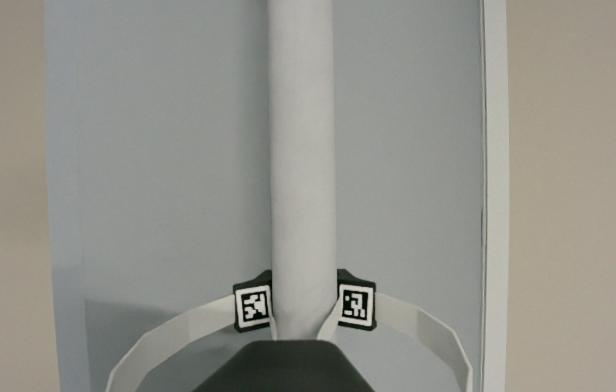

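move --blocking false --cameras '[]' --r2 '{"base":{"translate_m":-0.05,"strafe_m":-0.2},"pace":"slow","contact_limits":{"translate_m":0.6}}'

wait --seconds 4 --cameras '["r2_wrist_camera"]'

move --blocking false --cameras '[]' --r2 '{"base":{"rotate_rad":0.2},"pace":"slow","contact_limits":{"rotate_rad":0.5}}'

wait --seconds 2 --cameras '["r2_wrist_camera","r2_head_left_camera"]'

Scene clock: 487.70 s.
move: r2 moving
r1: as last shown
r1.lidar_m: 2.33 1.02 0.76 0.75 0.81 0.80 0.77 0.82 1.26 2.01 2.14 3.13
r1.motor_effort: lift_m=+24(24) arm_m=+4(4) wheel_0=+0(1) wheel_1=+0(1) wheel_2=-1(1)
r1.servo_current: wrist_yaw_rad=39(52) wrist_pitch_rad=39(59) wrist_roll_rad=59(59) gripper_m=39(46)
r1.wrist_depth_mm: - - - - - - - / - - - - - - - / - - - - - - - / - - - - - - - / - - - - - - - / - - 194 - 187 - - / - - - 153 - - -
r2.base_odometry: x=-3.097 y=-0.396 heading=-2.104
r2.turned_by_wheels: +0.001
r2.turned_by_imu: -0.004
r2.base_tilt: forward=-0.7 right=+0.0
r2.lidar_m: 0.35 1.42 2.04 2.51 2.66 3.89 2.04 2.98 2.29 2.25 1.73 0.81
r2.base_status: translate_m moving; strafe_m moving
r2.joint_positions: lift_m=+0.900 arm_m=+0.000 wrist_yaw_rad=+0.010 wrist_pitch_rad=+0.001 wrist_roll_rad=+0.001 gripper_m=-0.024
r2.joint_status: not commanded
r2.measured_speeds: translate_m=-0.013 strafe_m=-0.048 rotate_rad=-0.002 lift_m=+0.000 arm_m=+0.000 wrist_yaw_rad=+0.000 wrist_pitch_rad=+0.000 wrist_roll_rad=+0.000
r2.motor_effort: lift_m=+20(20) arm_m=-5(6) wheel_0=+6(7) wheel_1=-11(12) wheel_2=+20(25)
r2.servo_current: wrist_yaw_rad=78(78) wrist_pitch_rad=46(46) wrist_roll_rad=46(52) gripper_m=91(98)
r2.contact_limits: translate_m 0.6
r2.hand_pose: x=+0.4603 y=-0.0845 z=+1.0777 quat_wxyz=(+1.000, +0.001, +0.001, +0.005) (m; r2's base frame)
r2.wrist_depth_mm: 161 177 224 164 - - - / 158 178 225 164 404 - - / 163 178 226 166 - - - / 159 178 226 166 - - - / 161 178 227 167 - - - / 164 178 186 170 180 - - / 167 167 218 - - - -
pictures: none
No camera images: "cameras" was empty.

Scene clock: 490.50 s.
earlier move: r2 done
r1.base_odometry: x=+0.000 y=+0.000 heading=+2.400
r1.turned_by_wheels: +0.000
r1.turned_by_imu: +0.000
r1.base_tilt: forward=-1.5 right=+1.3
r1.lidar_m: 2.35 1.00 0.74 0.74 0.81 0.80 0.76 0.84 1.25 2.02 2.14 3.16
r1.base_status: not commanded
r1.joint_positions: lift_m=+0.900 arm_m=+0.000 wrist_yaw_rad=+0.003 wrist_pitch_rad=+0.002 wrist_roll_rad=+0.000 gripper_m=+0.056
r1.joint_status: not commanded
r1.measured_speeds: all 0
r1.motor_effort: lift_m=+24(24) arm_m=+3(4) wheel_0=+0(1) wheel_1=-1(1) wheel_2=-1(1)
r1.servo_current: wrist_yaw_rad=65(72) wrist_pitch_rad=46(59) wrist_roll_rad=46(65) gripper_m=46(46)
r1.hand_pose: x=+0.4595 y=-0.0867 z=+1.0772 quat_wxyz=(+1.000, +0.000, +0.001, +0.001) (m; r1's base frame)
r1.wrist_depth_mm: - - - - - - - / - - - - - - - / - - - - - - - / - - - - - - - / - - - - - - - / - - 194 - 187 - - / - - - 153 - - -
r2.base_odometry: x=-3.234 y=-0.261 heading=-2.103
r2.turned_by_wheels: +0.001
r2.turned_by_imu: +0.005
r2.base_tilt: forward=-0.7 right=+0.0
r2.lidar_m: 0.32 1.57 2.08 2.69 2.89 2.17 1.98 2.73 2.11 2.06 1.76 1.34
r2.base_status: done
r2.joint_positions: lift_m=+0.900 arm_m=+0.000 wrist_yaw_rad=+0.016 wrist_pitch_rad=+0.001 wrist_roll_rad=+0.001 gripper_m=-0.024
r2.joint_status: not commanded
r2.measured_speeds: all 0
r2.motor_effort: lift_m=+20(20) arm_m=+4(6) wheel_0=+21(25) wheel_1=+1(12) wheel_2=+7(25)
r2.servo_current: wrist_yaw_rad=85(111) wrist_pitch_rad=46(46) wrist_roll_rad=39(59) gripper_m=72(98)
r2.contact_limits: translate_m 0.6
r2.hand_pose: x=+0.4607 y=-0.0827 z=+1.0777 quat_wxyz=(+1.000, +0.001, +0.001, +0.008) (m; r2's base frame)
r2.wrist_depth_mm: 150 186 154 164 - - - / 151 186 219 - - - - / 147 187 157 163 - - - / 147 187 159 - - - - / 156 194 163 162 - - - / 150 172 177 180 - - - / 150 185 227 - - - -
wait: 2.80 of 4 s (r2 has come to rest)
pictures: r2_wrist_camera
Images, in order (width x height): r2_wrist_camera 616x392.

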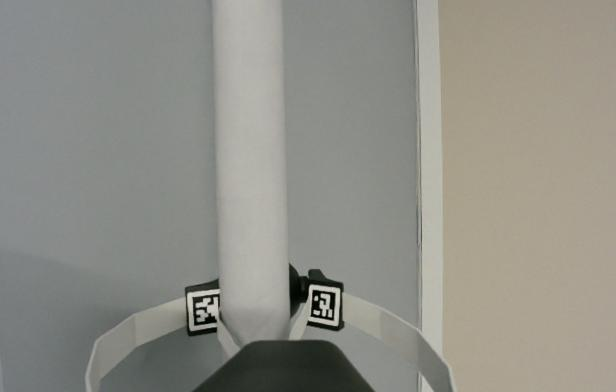

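Scene clock: 491.00 s.
move: r2 moving
r1: as last shown
r1.base_tilt: forward=-1.6 right=+1.3
r1.lidar_m: 2.38 1.03 0.77 0.74 0.79 0.80 0.76 0.83 1.24 2.03 2.16 3.10
r1.motor_effort: lift_m=+24(24) arm_m=+4(4) wheel_0=+1(1) wheel_1=+0(1) wheel_2=-1(1)
r1.servo_current: wrist_yaw_rad=46(65) wrist_pitch_rad=33(46) wrist_roll_rad=46(52) gripper_m=39(52)
r1.wrist_depth_mm: - - - - - - - / - - - - - - - / - - - - - - - / - - - - - - - / - - - - - - - / - - 193 - 188 - - / - - - 153 - - -
r2.base_odometry: x=-3.234 y=-0.261 heading=-1.982
r2.turned_by_wheels: +0.121
r2.turned_by_imu: +0.117
r2.base_tilt: forward=-0.7 right=+0.1
r2.lidar_m: 0.36 1.53 2.44 2.66 3.01 2.04 1.99 2.53 2.07 2.06 1.59 0.86
r2.base_status: rotate_rad moving
r2.joint_positions: lift_m=+0.900 arm_m=+0.000 wrist_yaw_rad=+0.009 wrist_pitch_rad=+0.001 wrist_roll_rad=+0.001 gripper_m=-0.024
r2.joint_status: not commanded
r2.measured_speeds: translate_m=+0.002 strafe_m=+0.000 rotate_rad=+0.415 lift_m=+0.000 arm_m=+0.000 wrist_yaw_rad=-0.062 wrist_pitch_rad=+0.000 wrist_roll_rad=+0.000
r2.motor_effort: lift_m=+20(20) arm_m=+4(4) wheel_0=-2(17) wheel_1=-5(7) wheel_2=-5(8)
r2.servo_current: wrist_yaw_rad=85(98) wrist_pitch_rad=39(46) wrist_roll_rad=59(59) gripper_m=72(78)
r2.contact_limits: rotate_rad 0.5
r2.hand_pose: x=+0.4601 y=-0.0847 z=+1.0777 quat_wxyz=(+1.000, +0.001, +0.001, +0.005) (m; r2's base frame)
r2.wrist_depth_mm: 141 171 213 150 - - - / 142 172 214 152 - - - / 143 172 214 152 - - - / 143 172 224 153 - - - / 147 178 223 155 - - - / 146 167 184 156 176 - - / 146 155 213 - - - -
pictures: none
No camera images: "cameras" was empty.

Scene clock: 491.70 s.
earlier move: r2 done
r1.base_odometry: x=+0.000 y=+0.000 heading=+2.400
r1.turned_by_wheels: +0.000
r1.turned_by_imu: +0.000
r1.base_tilt: forward=-1.6 right=+1.3
r1.lidar_m: 2.35 1.02 0.74 0.75 0.83 0.78 0.76 0.85 1.26 2.02 2.14 3.13
r1.base_status: not commanded
r1.joint_positions: lift_m=+0.900 arm_m=+0.000 wrist_yaw_rad=+0.003 wrist_pitch_rad=+0.002 wrist_roll_rad=+0.000 gripper_m=+0.056
r1.joint_status: not commanded
r1.measured_speeds: all 0
r1.motor_effort: lift_m=+24(24) arm_m=+4(4) wheel_0=+1(1) wheel_1=+0(1) wheel_2=-1(1)
r1.servo_current: wrist_yaw_rad=46(65) wrist_pitch_rad=46(46) wrist_roll_rad=33(59) gripper_m=39(52)
r1.hand_pose: x=+0.4595 y=-0.0867 z=+1.0772 quat_wxyz=(+1.000, +0.000, +0.001, +0.001) (m; r1's base frame)
r1.wrist_depth_mm: - - - - - - - / - - - - - - - / - - - - - - - / - - - - - - - / - - - - - - - / - - 193 - 188 - - / - - - 153 - - -
r2.base_odometry: x=-3.234 y=-0.262 heading=-1.903
r2.turned_by_wheels: +0.080
r2.turned_by_imu: +0.078
r2.base_tilt: forward=-0.6 right=+0.1
r2.lidar_m: 0.37 1.58 2.68 2.68 3.16 1.99 2.10 2.37 2.08 2.07 1.55 0.74
r2.base_status: done
r2.joint_positions: lift_m=+0.900 arm_m=+0.000 wrist_yaw_rad=+0.015 wrist_pitch_rad=+0.001 wrist_roll_rad=+0.001 gripper_m=-0.024
r2.joint_status: not commanded
r2.measured_speeds: all 0
r2.motor_effort: lift_m=+20(20) arm_m=-5(5) wheel_0=-2(17) wheel_1=-6(8) wheel_2=+11(11)
r2.servo_current: wrist_yaw_rad=98(98) wrist_pitch_rad=39(46) wrist_roll_rad=52(59) gripper_m=72(85)
r2.contact_limits: rotate_rad 0.5
r2.hand_pose: x=+0.4606 y=-0.0831 z=+1.0777 quat_wxyz=(+1.000, +0.001, +0.001, +0.007) (m; r2's base frame)
r2.wrist_depth_mm: 165 183 225 164 366 - - / 166 184 220 165 370 - - / 167 184 227 166 366 - - / 170 185 228 167 366 - - / 174 190 228 166 370 - - / - 179 187 170 177 - - / - 175 213 - - - -
wait: 0.70 of 2 s (r2 has come to rest)
pictures: r2_head_left_camera, r2_wrist_camera
Images, in order (width x height): r2_head_left_camera 420x672, r2_wrist_camera 616x392.

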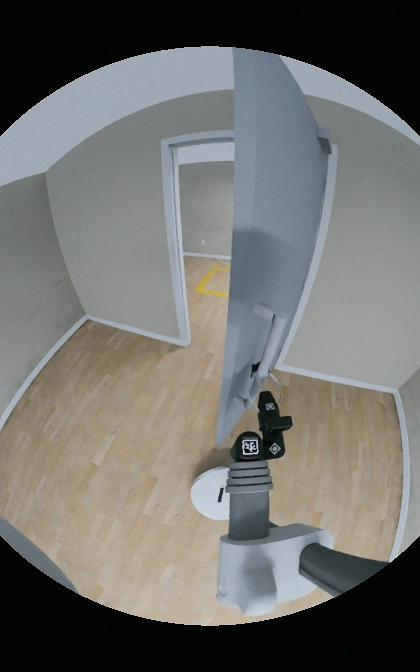

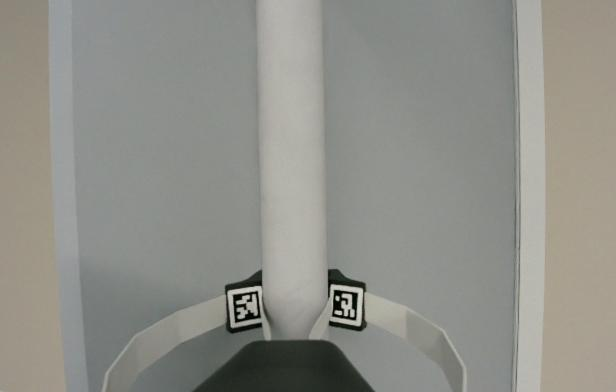

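move --blocking false --cameras '[]' --r2 '{"base":{"translate_m":-0.06,"strafe_m":-0.18},"pace":"slow","contact_limits":{"translate_m":0.6}}'

wait --seconds 4 --cameras '[]'

move --blocking false --cameras '[]' --r2 '{"base":{"rotate_rad":0.25},"pace":"slow","contact_limits":{"rotate_rad":0.5}}'

wait --seconds 2 --cameras '["r2_wrist_camera","r2_head_left_camera"]'

Scene clock: 497.53 s.
move: r2 moving
r1: as last shown
r1.lidar_m: 2.35 1.02 0.76 0.72 0.82 0.81 0.76 0.84 1.26 2.01 2.16 3.12
r1.motor_effort: lift_m=+24(24) arm_m=+4(4) wheel_0=+0(1) wheel_1=+0(1) wheel_2=-1(1)
r1.servo_current: wrist_yaw_rad=52(65) wrist_pitch_rad=33(46) wrist_roll_rad=39(59) gripper_m=46(46)
r1.wrist_depth_mm: - - - - - - - / - - - - - - - / - - - - - - - / - - - - - - - / - - - - - - - / - - 193 - 187 - - / - - - 153 - - -
r2.base_odometry: x=-3.244 y=-0.254 heading=-1.901
r2.turned_by_wheels: +0.001
r2.turned_by_imu: +0.002
r2.base_tilt: forward=-0.7 right=+0.0
r2.lidar_m: 0.40 1.56 2.69 2.71 3.18 1.99 2.13 2.36 2.03 2.06 1.53 0.71
r2.base_status: translate_m moving; strafe_m moving
r2.joint_positions: lift_m=+0.900 arm_m=+0.000 wrist_yaw_rad=+0.015 wrist_pitch_rad=+0.001 wrist_roll_rad=+0.001 gripper_m=-0.024
r2.joint_status: not commanded
r2.measured_speeds: translate_m=-0.016 strafe_m=-0.046 rotate_rad=+0.001 lift_m=+0.000 arm_m=+0.000 wrist_yaw_rad=+0.000 wrist_pitch_rad=+0.000 wrist_roll_rad=+0.000
r2.motor_effort: lift_m=+20(20) arm_m=-5(5) wheel_0=+13(13) wheel_1=-7(9) wheel_2=+15(18)
r2.servo_current: wrist_yaw_rad=91(91) wrist_pitch_rad=46(46) wrist_roll_rad=59(59) gripper_m=65(78)
r2.contact_limits: translate_m 0.6
r2.hand_pose: x=+0.4606 y=-0.0831 z=+1.0777 quat_wxyz=(+1.000, +0.001, +0.001, +0.007) (m; r2's base frame)
r2.wrist_depth_mm: 166 183 226 162 370 - - / 166 185 220 164 373 - - / 167 186 220 166 370 - - / 167 186 220 167 373 - - / 171 191 229 167 377 - - / 173 181 187 168 174 - - / - 170 214 - - - -
pictures: none
No camera images: "cameras" was empty.

Scene clock: 500.20 s.
earlier move: r2 done
r1.base_odometry: x=+0.000 y=+0.000 heading=+2.400
r1.turned_by_wheels: +0.000
r1.turned_by_imu: +0.000
r1.base_tilt: forward=-1.6 right=+1.3
r1.lidar_m: 2.35 1.02 0.76 0.74 0.81 0.81 0.77 0.83 1.25 2.02 2.15 3.14
r1.base_status: not commanded
r1.joint_positions: lift_m=+0.900 arm_m=+0.000 wrist_yaw_rad=+0.003 wrist_pitch_rad=+0.002 wrist_roll_rad=+0.000 gripper_m=+0.056
r1.joint_status: not commanded
r1.measured_speeds: all 0
r1.motor_effort: lift_m=+24(24) arm_m=+3(4) wheel_0=+0(1) wheel_1=+0(1) wheel_2=-1(1)
r1.servo_current: wrist_yaw_rad=59(65) wrist_pitch_rad=52(52) wrist_roll_rad=59(72) gripper_m=39(52)
r1.hand_pose: x=+0.4595 y=-0.0867 z=+1.0772 quat_wxyz=(+1.000, +0.000, +0.001, +0.001) (m; r1's base frame)
r1.wrist_depth_mm: - - - - - - - / - - - - - - - / - - - - - - - / - - - - - - - / - - - - - - - / - - 194 - 187 - - / - - - 153 - - -
r2.base_odometry: x=-3.385 y=-0.147 heading=-1.900
r2.turned_by_wheels: +0.001
r2.turned_by_imu: +0.005
r2.base_tilt: forward=-0.7 right=+0.0
r2.lidar_m: 0.34 1.69 2.84 2.88 3.39 2.00 3.61 2.17 1.87 1.87 1.53 1.09
r2.base_status: done
r2.joint_positions: lift_m=+0.900 arm_m=+0.000 wrist_yaw_rad=+0.017 wrist_pitch_rad=+0.001 wrist_roll_rad=+0.001 gripper_m=-0.024
r2.joint_status: not commanded
r2.measured_speeds: all 0
r2.motor_effort: lift_m=+19(20) arm_m=+4(5) wheel_0=+21(27) wheel_1=+1(9) wheel_2=+7(18)
r2.servo_current: wrist_yaw_rad=78(111) wrist_pitch_rad=39(46) wrist_roll_rad=59(65) gripper_m=72(78)
r2.contact_limits: translate_m 0.6
r2.hand_pose: x=+0.4607 y=-0.0825 z=+1.0777 quat_wxyz=(+1.000, +0.001, +0.001, +0.008) (m; r2's base frame)
r2.wrist_depth_mm: 157 189 155 370 - - - / 158 190 157 368 - - - / 158 190 154 368 - - - / 158 191 154 366 - - - / 153 198 155 347 - - - / 153 179 175 183 - - - / 157 195 218 - - - -
wait: 2.67 of 4 s (r2 has come to rest)
pictures: none
No camera images: "cameras" was empty.

Scene clock: 500.70 s.
move: r2 moving
r1: as last shown
r1.lidar_m: 2.33 1.00 0.76 0.74 0.81 0.78 0.77 0.82 1.24 2.03 2.16 3.13
r1.motor_effort: lift_m=+24(24) arm_m=+4(4) wheel_0=+1(1) wheel_1=+0(1) wheel_2=-1(1)
r1.servo_current: wrist_yaw_rad=39(72) wrist_pitch_rad=39(46) wrist_roll_rad=46(72) gripper_m=39(46)
r1.wrist_depth_mm: - - - - - - - / - - - - - - - / - - - - - - - / - - - - - - - / - - - - - - - / - - 193 - 187 - - / - - - 153 - - -
r2.base_odometry: x=-3.385 y=-0.147 heading=-1.777
r2.turned_by_wheels: +0.123
r2.turned_by_imu: +0.120
r2.base_tilt: forward=-0.7 right=+0.1
r2.lidar_m: 0.37 1.68 2.85 2.89 3.71 1.98 3.06 2.02 1.87 1.91 1.45 0.70
r2.base_status: rotate_rad moving
r2.joint_positions: lift_m=+0.900 arm_m=+0.000 wrist_yaw_rad=+0.010 wrist_pitch_rad=+0.001 wrist_roll_rad=+0.001 gripper_m=-0.024
r2.joint_status: not commanded
r2.measured_speeds: translate_m=+0.002 strafe_m=+0.000 rotate_rad=+0.481 lift_m=+0.000 arm_m=+0.000 wrist_yaw_rad=-0.100 wrist_pitch_rad=+0.000 wrist_roll_rad=+0.000
r2.motor_effort: lift_m=+20(20) arm_m=+4(4) wheel_0=-4(17) wheel_1=-7(7) wheel_2=-7(9)
r2.servo_current: wrist_yaw_rad=65(104) wrist_pitch_rad=39(46) wrist_roll_rad=39(52) gripper_m=72(78)
r2.contact_limits: rotate_rad 0.5
r2.hand_pose: x=+0.4601 y=-0.0846 z=+1.0777 quat_wxyz=(+1.000, +0.001, +0.001, +0.005) (m; r2's base frame)
r2.wrist_depth_mm: 147 173 210 149 379 - - / 149 174 211 152 382 - - / 151 174 211 151 377 - - / 152 174 219 152 384 - - / 156 180 219 153 379 - - / 152 170 184 154 177 - - / 155 160 204 - - - -
pictures: none
No camera images: "cameras" was empty.

Scene clock: 501.67 s.
earlier move: r2 done
r1.base_odometry: x=+0.000 y=+0.000 heading=+2.400
r1.turned_by_wheels: +0.000
r1.turned_by_imu: +0.000
r1.base_tilt: forward=-1.6 right=+1.3
r1.lidar_m: 2.34 1.02 0.77 0.74 0.81 0.79 0.77 0.83 1.24 2.00 2.18 3.11
r1.base_status: not commanded
r1.joint_positions: lift_m=+0.900 arm_m=+0.000 wrist_yaw_rad=+0.003 wrist_pitch_rad=+0.002 wrist_roll_rad=+0.000 gripper_m=+0.056
r1.joint_status: not commanded
r1.measured_speeds: all 0
r1.motor_effort: lift_m=+24(24) arm_m=+3(4) wheel_0=+1(2) wheel_1=+0(1) wheel_2=-1(1)
r1.servo_current: wrist_yaw_rad=52(72) wrist_pitch_rad=46(52) wrist_roll_rad=52(72) gripper_m=52(52)
r1.hand_pose: x=+0.4595 y=-0.0867 z=+1.0772 quat_wxyz=(+1.000, +0.000, +0.001, +0.001) (m; r1's base frame)
r1.wrist_depth_mm: - - - - - - - / - - - - - - - / - - - - - - - / - - - - - - - / - - - - - - - / - - 194 - 188 - - / - - - 153 - - -
r2.base_odometry: x=-3.385 y=-0.147 heading=-1.651
r2.turned_by_wheels: +0.126
r2.turned_by_imu: +0.105
r2.base_tilt: forward=-0.6 right=+0.1
r2.lidar_m: 0.39 1.91 2.86 2.98 4.05 2.01 2.74 1.96 1.88 1.92 1.38 0.62
r2.base_status: done
r2.joint_positions: lift_m=+0.900 arm_m=+0.000 wrist_yaw_rad=+0.003 wrist_pitch_rad=+0.001 wrist_roll_rad=+0.001 gripper_m=-0.024
r2.joint_status: not commanded
r2.measured_speeds: all 0
r2.motor_effort: lift_m=+20(20) arm_m=-5(6) wheel_0=-10(17) wheel_1=-3(7) wheel_2=+5(9)
r2.servo_current: wrist_yaw_rad=46(104) wrist_pitch_rad=33(46) wrist_roll_rad=59(59) gripper_m=72(78)
r2.contact_limits: rotate_rad 0.5
r2.hand_pose: x=+0.4597 y=-0.0865 z=+1.0777 quat_wxyz=(+1.000, +0.001, +0.001, +0.002) (m; r2's base frame)
r2.wrist_depth_mm: - 182 217 163 357 - - / - 182 219 167 355 - - / - 184 220 167 355 - - / - 183 220 166 357 - - / - 189 227 167 359 - - / - 189 185 168 180 - - / - 179 216 - 384 - -
wait: 0.97 of 2 s (r2 has come to rest)
pictures: r2_head_left_camera, r2_wrist_camera
Images, in order (width x height): r2_head_left_camera 420x672, r2_wrist_camera 616x392.

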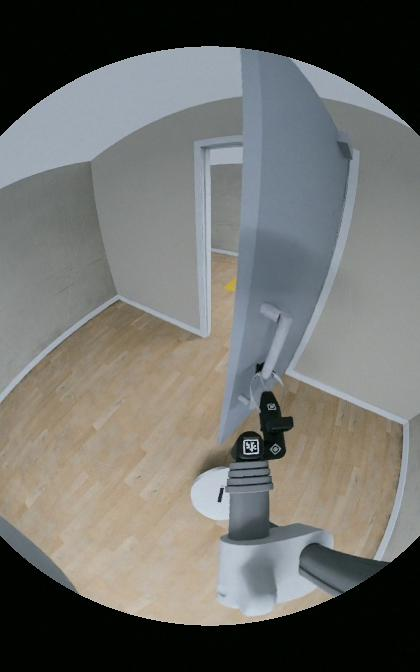

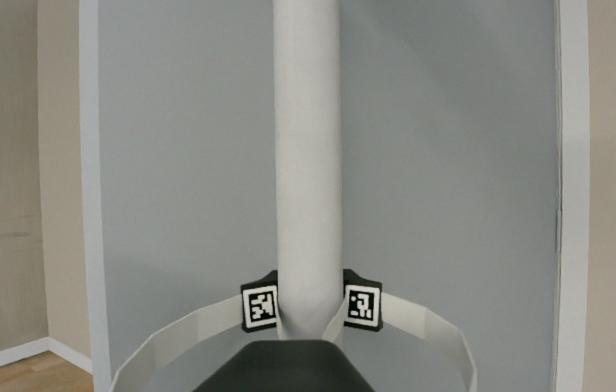

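move --blocking false --cameras '[]' --r2 '{"base":{"translate_m":-0.06,"strafe_m":-0.2},"pace":"slow","contact_limits":{"translate_m":0.6}}'

wait --seconds 4 --cameras '[]'

move --blocking false --cameras '[]' --r2 '{"base":{"rotate_rad":0.28},"pace":"slow","contact_limits":{"rotate_rad":0.5}}'

wait --seconds 2 --cameras '["r2_wrist_camera","r2_head_left_camera"]'

Scene clock: 507.43 s.
move: r2 moving
r1: as last shown
r1.lidar_m: 2.36 1.03 0.76 0.73 0.80 0.76 0.77 0.80 1.24 2.03 2.14 3.13
r1.motor_effort: lift_m=+24(24) arm_m=+4(4) wheel_0=+1(1) wheel_1=+0(0) wheel_2=-1(1)
r1.servo_current: wrist_yaw_rad=52(65) wrist_pitch_rad=39(46) wrist_roll_rad=26(59) gripper_m=46(46)
r1.wrist_depth_mm: - - - - - - - / - - - - - - - / - - - - - - - / - - - - - - - / - - - - - - - / - - 193 - 187 - - / - - - 153 - - -
r2.base_odometry: x=-3.396 y=-0.143 heading=-1.650
r2.turned_by_wheels: +0.001
r2.turned_by_imu: -0.001
r2.base_tilt: forward=-0.6 right=+0.0
r2.lidar_m: 0.39 1.89 2.87 3.01 4.11 2.00 2.69 1.97 1.87 1.91 1.37 0.62
r2.base_status: translate_m moving; strafe_m moving
r2.joint_positions: lift_m=+0.900 arm_m=+0.000 wrist_yaw_rad=+0.004 wrist_pitch_rad=+0.001 wrist_roll_rad=+0.001 gripper_m=-0.024
r2.joint_status: not commanded
r2.measured_speeds: translate_m=-0.014 strafe_m=-0.048 rotate_rad=+0.003 lift_m=+0.000 arm_m=+0.000 wrist_yaw_rad=+0.008 wrist_pitch_rad=+0.000 wrist_roll_rad=+0.000
r2.motor_effort: lift_m=+20(20) arm_m=-6(6) wheel_0=+8(9) wheel_1=-11(13) wheel_2=+17(17)
r2.servo_current: wrist_yaw_rad=46(52) wrist_pitch_rad=39(46) wrist_roll_rad=52(52) gripper_m=72(78)
r2.contact_limits: translate_m 0.6
r2.hand_pose: x=+0.4597 y=-0.0864 z=+1.0777 quat_wxyz=(+1.000, +0.001, +0.001, +0.002) (m; r2's base frame)
r2.wrist_depth_mm: - 184 227 163 359 - - / - 185 222 164 359 - - / - 186 223 166 362 - - / - 187 223 167 359 - - / - 187 231 168 362 - - / - 187 187 168 178 - - / - 178 218 - 387 - -
pictures: none
No camera images: "cameras" was empty.

Scene clock: 510.27 s.
earlier move: r2 done
r1.base_odometry: x=+0.000 y=+0.000 heading=+2.400
r1.turned_by_wheels: +0.000
r1.turned_by_imu: +0.000
r1.base_tilt: forward=-1.6 right=+1.3
r1.lidar_m: 2.35 1.00 0.77 0.73 0.81 0.79 0.76 0.83 1.25 2.02 2.17 3.13
r1.base_status: not commanded
r1.joint_positions: lift_m=+0.900 arm_m=+0.000 wrist_yaw_rad=+0.003 wrist_pitch_rad=+0.002 wrist_roll_rad=+0.000 gripper_m=+0.056
r1.joint_status: not commanded
r1.measured_speeds: all 0
r1.motor_effort: lift_m=+24(24) arm_m=+4(4) wheel_0=+1(1) wheel_1=+0(1) wheel_2=-1(1)
r1.servo_current: wrist_yaw_rad=52(78) wrist_pitch_rad=39(52) wrist_roll_rad=46(72) gripper_m=46(52)
r1.hand_pose: x=+0.4595 y=-0.0867 z=+1.0772 quat_wxyz=(+1.000, +0.000, +0.001, +0.001) (m; r1's base frame)
r1.wrist_depth_mm: - - - - - - - / - - - - - - - / - - - - - - - / - - - - - - - / - - - - - - - / - - 193 - 187 - - / - - - 154 - - -
r2.base_odometry: x=-3.579 y=-0.072 heading=-1.648
r2.turned_by_wheels: +0.002
r2.turned_by_imu: +0.043
r2.base_tilt: forward=-0.7 right=+0.0
r2.lidar_m: 0.38 1.96 3.06 3.23 2.11 2.01 2.36 1.74 1.69 1.79 1.34 0.76
r2.base_status: done
r2.joint_positions: lift_m=+0.900 arm_m=+0.000 wrist_yaw_rad=+0.021 wrist_pitch_rad=+0.001 wrist_roll_rad=+0.001 gripper_m=-0.024
r2.joint_status: not commanded
r2.measured_speeds: all 0
r2.on_its_own: wrist_yaw_rad is at rest, and its servo_current (130 mA) is outside its rest range (0 to 104 mA)
r2.motor_effort: lift_m=+19(20) arm_m=+4(6) wheel_0=+22(33) wheel_1=+1(13) wheel_2=+9(17)
r2.servo_current: wrist_yaw_rad=130(137) wrist_pitch_rad=39(46) wrist_roll_rad=65(65) gripper_m=72(85)
r2.contact_limits: translate_m 0.6
r2.hand_pose: x=+0.4610 y=-0.0815 z=+1.0777 quat_wxyz=(+1.000, +0.001, +0.001, +0.010) (m; r2's base frame)
r2.wrist_depth_mm: 169 196 152 314 373 - - / 170 198 154 312 373 - - / 171 198 152 315 370 - - / 167 202 153 314 375 - - / 167 198 154 315 373 - - / 171 175 158 185 163 - - / 166 198 220 - - - -
wait: 2.83 of 4 s (r2 has come to rest)
pictures: none
No camera images: "cameras" was empty.

Scene clock: 510.77 s.
move: r2 moving
r1: as last shown
r1.lidar_m: 2.31 1.01 0.77 0.75 0.79 0.79 0.76 0.83 1.24 2.03 2.15 3.14
r1.motor_effort: lift_m=+24(24) arm_m=+4(4) wheel_0=+1(1) wheel_1=+0(0) wheel_2=-1(1)
r1.servo_current: wrist_yaw_rad=33(78) wrist_pitch_rad=39(52) wrist_roll_rad=52(59) gripper_m=46(46)
r1.wrist_depth_mm: - - - - - - - / - - - - - - - / - - - - - - - / - - - - - - - / - - - - - - - / - - 193 - 187 - - / - - - 153 - - -
r2.base_odometry: x=-3.579 y=-0.072 heading=-1.525
r2.turned_by_wheels: +0.124
r2.turned_by_imu: +0.121
r2.base_tilt: forward=-0.6 right=+0.1
r2.lidar_m: 0.39 2.27 3.05 3.38 2.06 2.34 2.13 1.71 1.69 1.61 1.29 0.61
r2.base_status: rotate_rad moving
r2.joint_positions: lift_m=+0.900 arm_m=+0.000 wrist_yaw_rad=+0.020 wrist_pitch_rad=+0.001 wrist_roll_rad=+0.001 gripper_m=-0.024
r2.joint_status: not commanded
r2.measured_speeds: translate_m=+0.001 strafe_m=-0.002 rotate_rad=+0.475 lift_m=+0.000 arm_m=+0.000 wrist_yaw_rad=-0.011 wrist_pitch_rad=+0.000 wrist_roll_rad=+0.000
r2.motor_effort: lift_m=+19(20) arm_m=+4(4) wheel_0=+4(20) wheel_1=-5(5) wheel_2=-6(8)
r2.servo_current: wrist_yaw_rad=111(130) wrist_pitch_rad=33(39) wrist_roll_rad=46(65) gripper_m=72(78)
r2.contact_limits: rotate_rad 0.5
r2.hand_pose: x=+0.4610 y=-0.0816 z=+1.0777 quat_wxyz=(+1.000, +0.001, +0.001, +0.010) (m; r2's base frame)
r2.wrist_depth_mm: - 189 213 156 345 - - / - 190 217 167 345 - - / - 190 214 165 349 - - / - 190 214 158 347 - - / - 191 215 159 351 - - / - 186 180 164 338 - - / - 182 214 - 353 - -
pictures: none
No camera images: "cameras" was empty.

Scene clock: 512.10 s.
earlier move: r2 done
r1.base_odometry: x=+0.000 y=+0.000 heading=+2.400
r1.turned_by_wheels: +0.000
r1.turned_by_imu: +0.000
r1.base_tilt: forward=-1.6 right=+1.2
r1.lidar_m: 2.37 0.99 0.76 0.74 0.79 0.79 0.77 0.84 1.23 2.02 2.15 3.14
r1.base_status: not commanded
r1.joint_positions: lift_m=+0.900 arm_m=+0.000 wrist_yaw_rad=+0.003 wrist_pitch_rad=+0.002 wrist_roll_rad=+0.000 gripper_m=+0.056
r1.joint_status: not commanded
r1.measured_speeds: all 0
r1.motor_effort: lift_m=+24(24) arm_m=+3(4) wheel_0=+1(1) wheel_1=-1(1) wheel_2=-1(1)
r1.servo_current: wrist_yaw_rad=39(78) wrist_pitch_rad=46(52) wrist_roll_rad=39(65) gripper_m=39(46)
r1.hand_pose: x=+0.4595 y=-0.0867 z=+1.0772 quat_wxyz=(+1.000, +0.000, +0.001, +0.001) (m; r1's base frame)
r1.wrist_depth_mm: - - - - - - - / - - - - - - - / - - - - - - - / - - - - - - - / - - - - - - - / - - 193 - 188 - - / - - - 153 - - -
r2.base_odometry: x=-3.579 y=-0.072 heading=-1.369
r2.turned_by_wheels: +0.156
r2.turned_by_imu: +0.063
r2.base_tilt: forward=-0.6 right=+0.2
r2.lidar_m: 0.39 2.53 3.02 3.47 2.03 3.86 2.06 1.73 1.71 1.53 1.31 0.41
r2.base_status: done
r2.joint_positions: lift_m=+0.900 arm_m=+0.000 wrist_yaw_rad=-0.003 wrist_pitch_rad=+0.001 wrist_roll_rad=+0.001 gripper_m=-0.024
r2.joint_status: not commanded
r2.measured_speeds: all 0
r2.motor_effort: lift_m=+20(20) arm_m=-6(6) wheel_0=-8(22) wheel_1=-5(12) wheel_2=+3(8)
r2.servo_current: wrist_yaw_rad=52(130) wrist_pitch_rad=39(46) wrist_roll_rad=46(65) gripper_m=72(85)
r2.contact_limits: rotate_rad 0.5
r2.hand_pose: x=+0.4591 y=-0.0884 z=+1.0777 quat_wxyz=(+1.000, +0.001, +0.001, -0.002) (m; r2's base frame)
r2.wrist_depth_mm: - 196 223 163 329 384 - / - 196 220 164 330 384 - / - 198 221 166 332 382 - / - 198 221 166 334 389 - / - 199 222 168 334 389 - / - 200 208 168 179 - - / - 195 217 - 340 - -
wait: 1.33 of 2 s (r2 has come to rest)
pictures: r2_head_left_camera, r2_wrist_camera
Images, in order (width x height): r2_head_left_camera 420x672, r2_wrist_camera 616x392.

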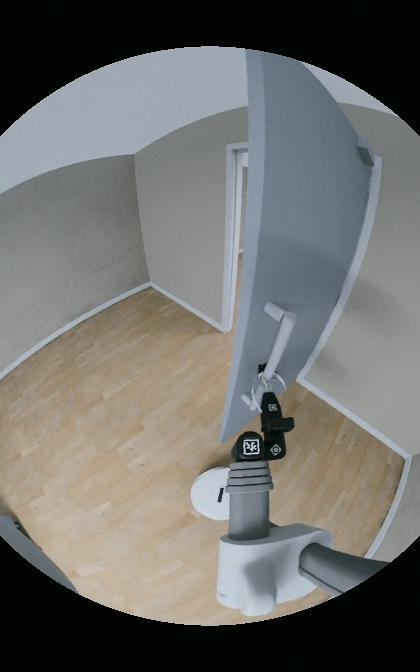

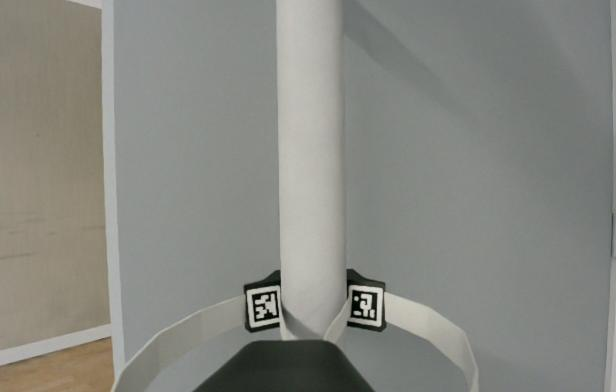

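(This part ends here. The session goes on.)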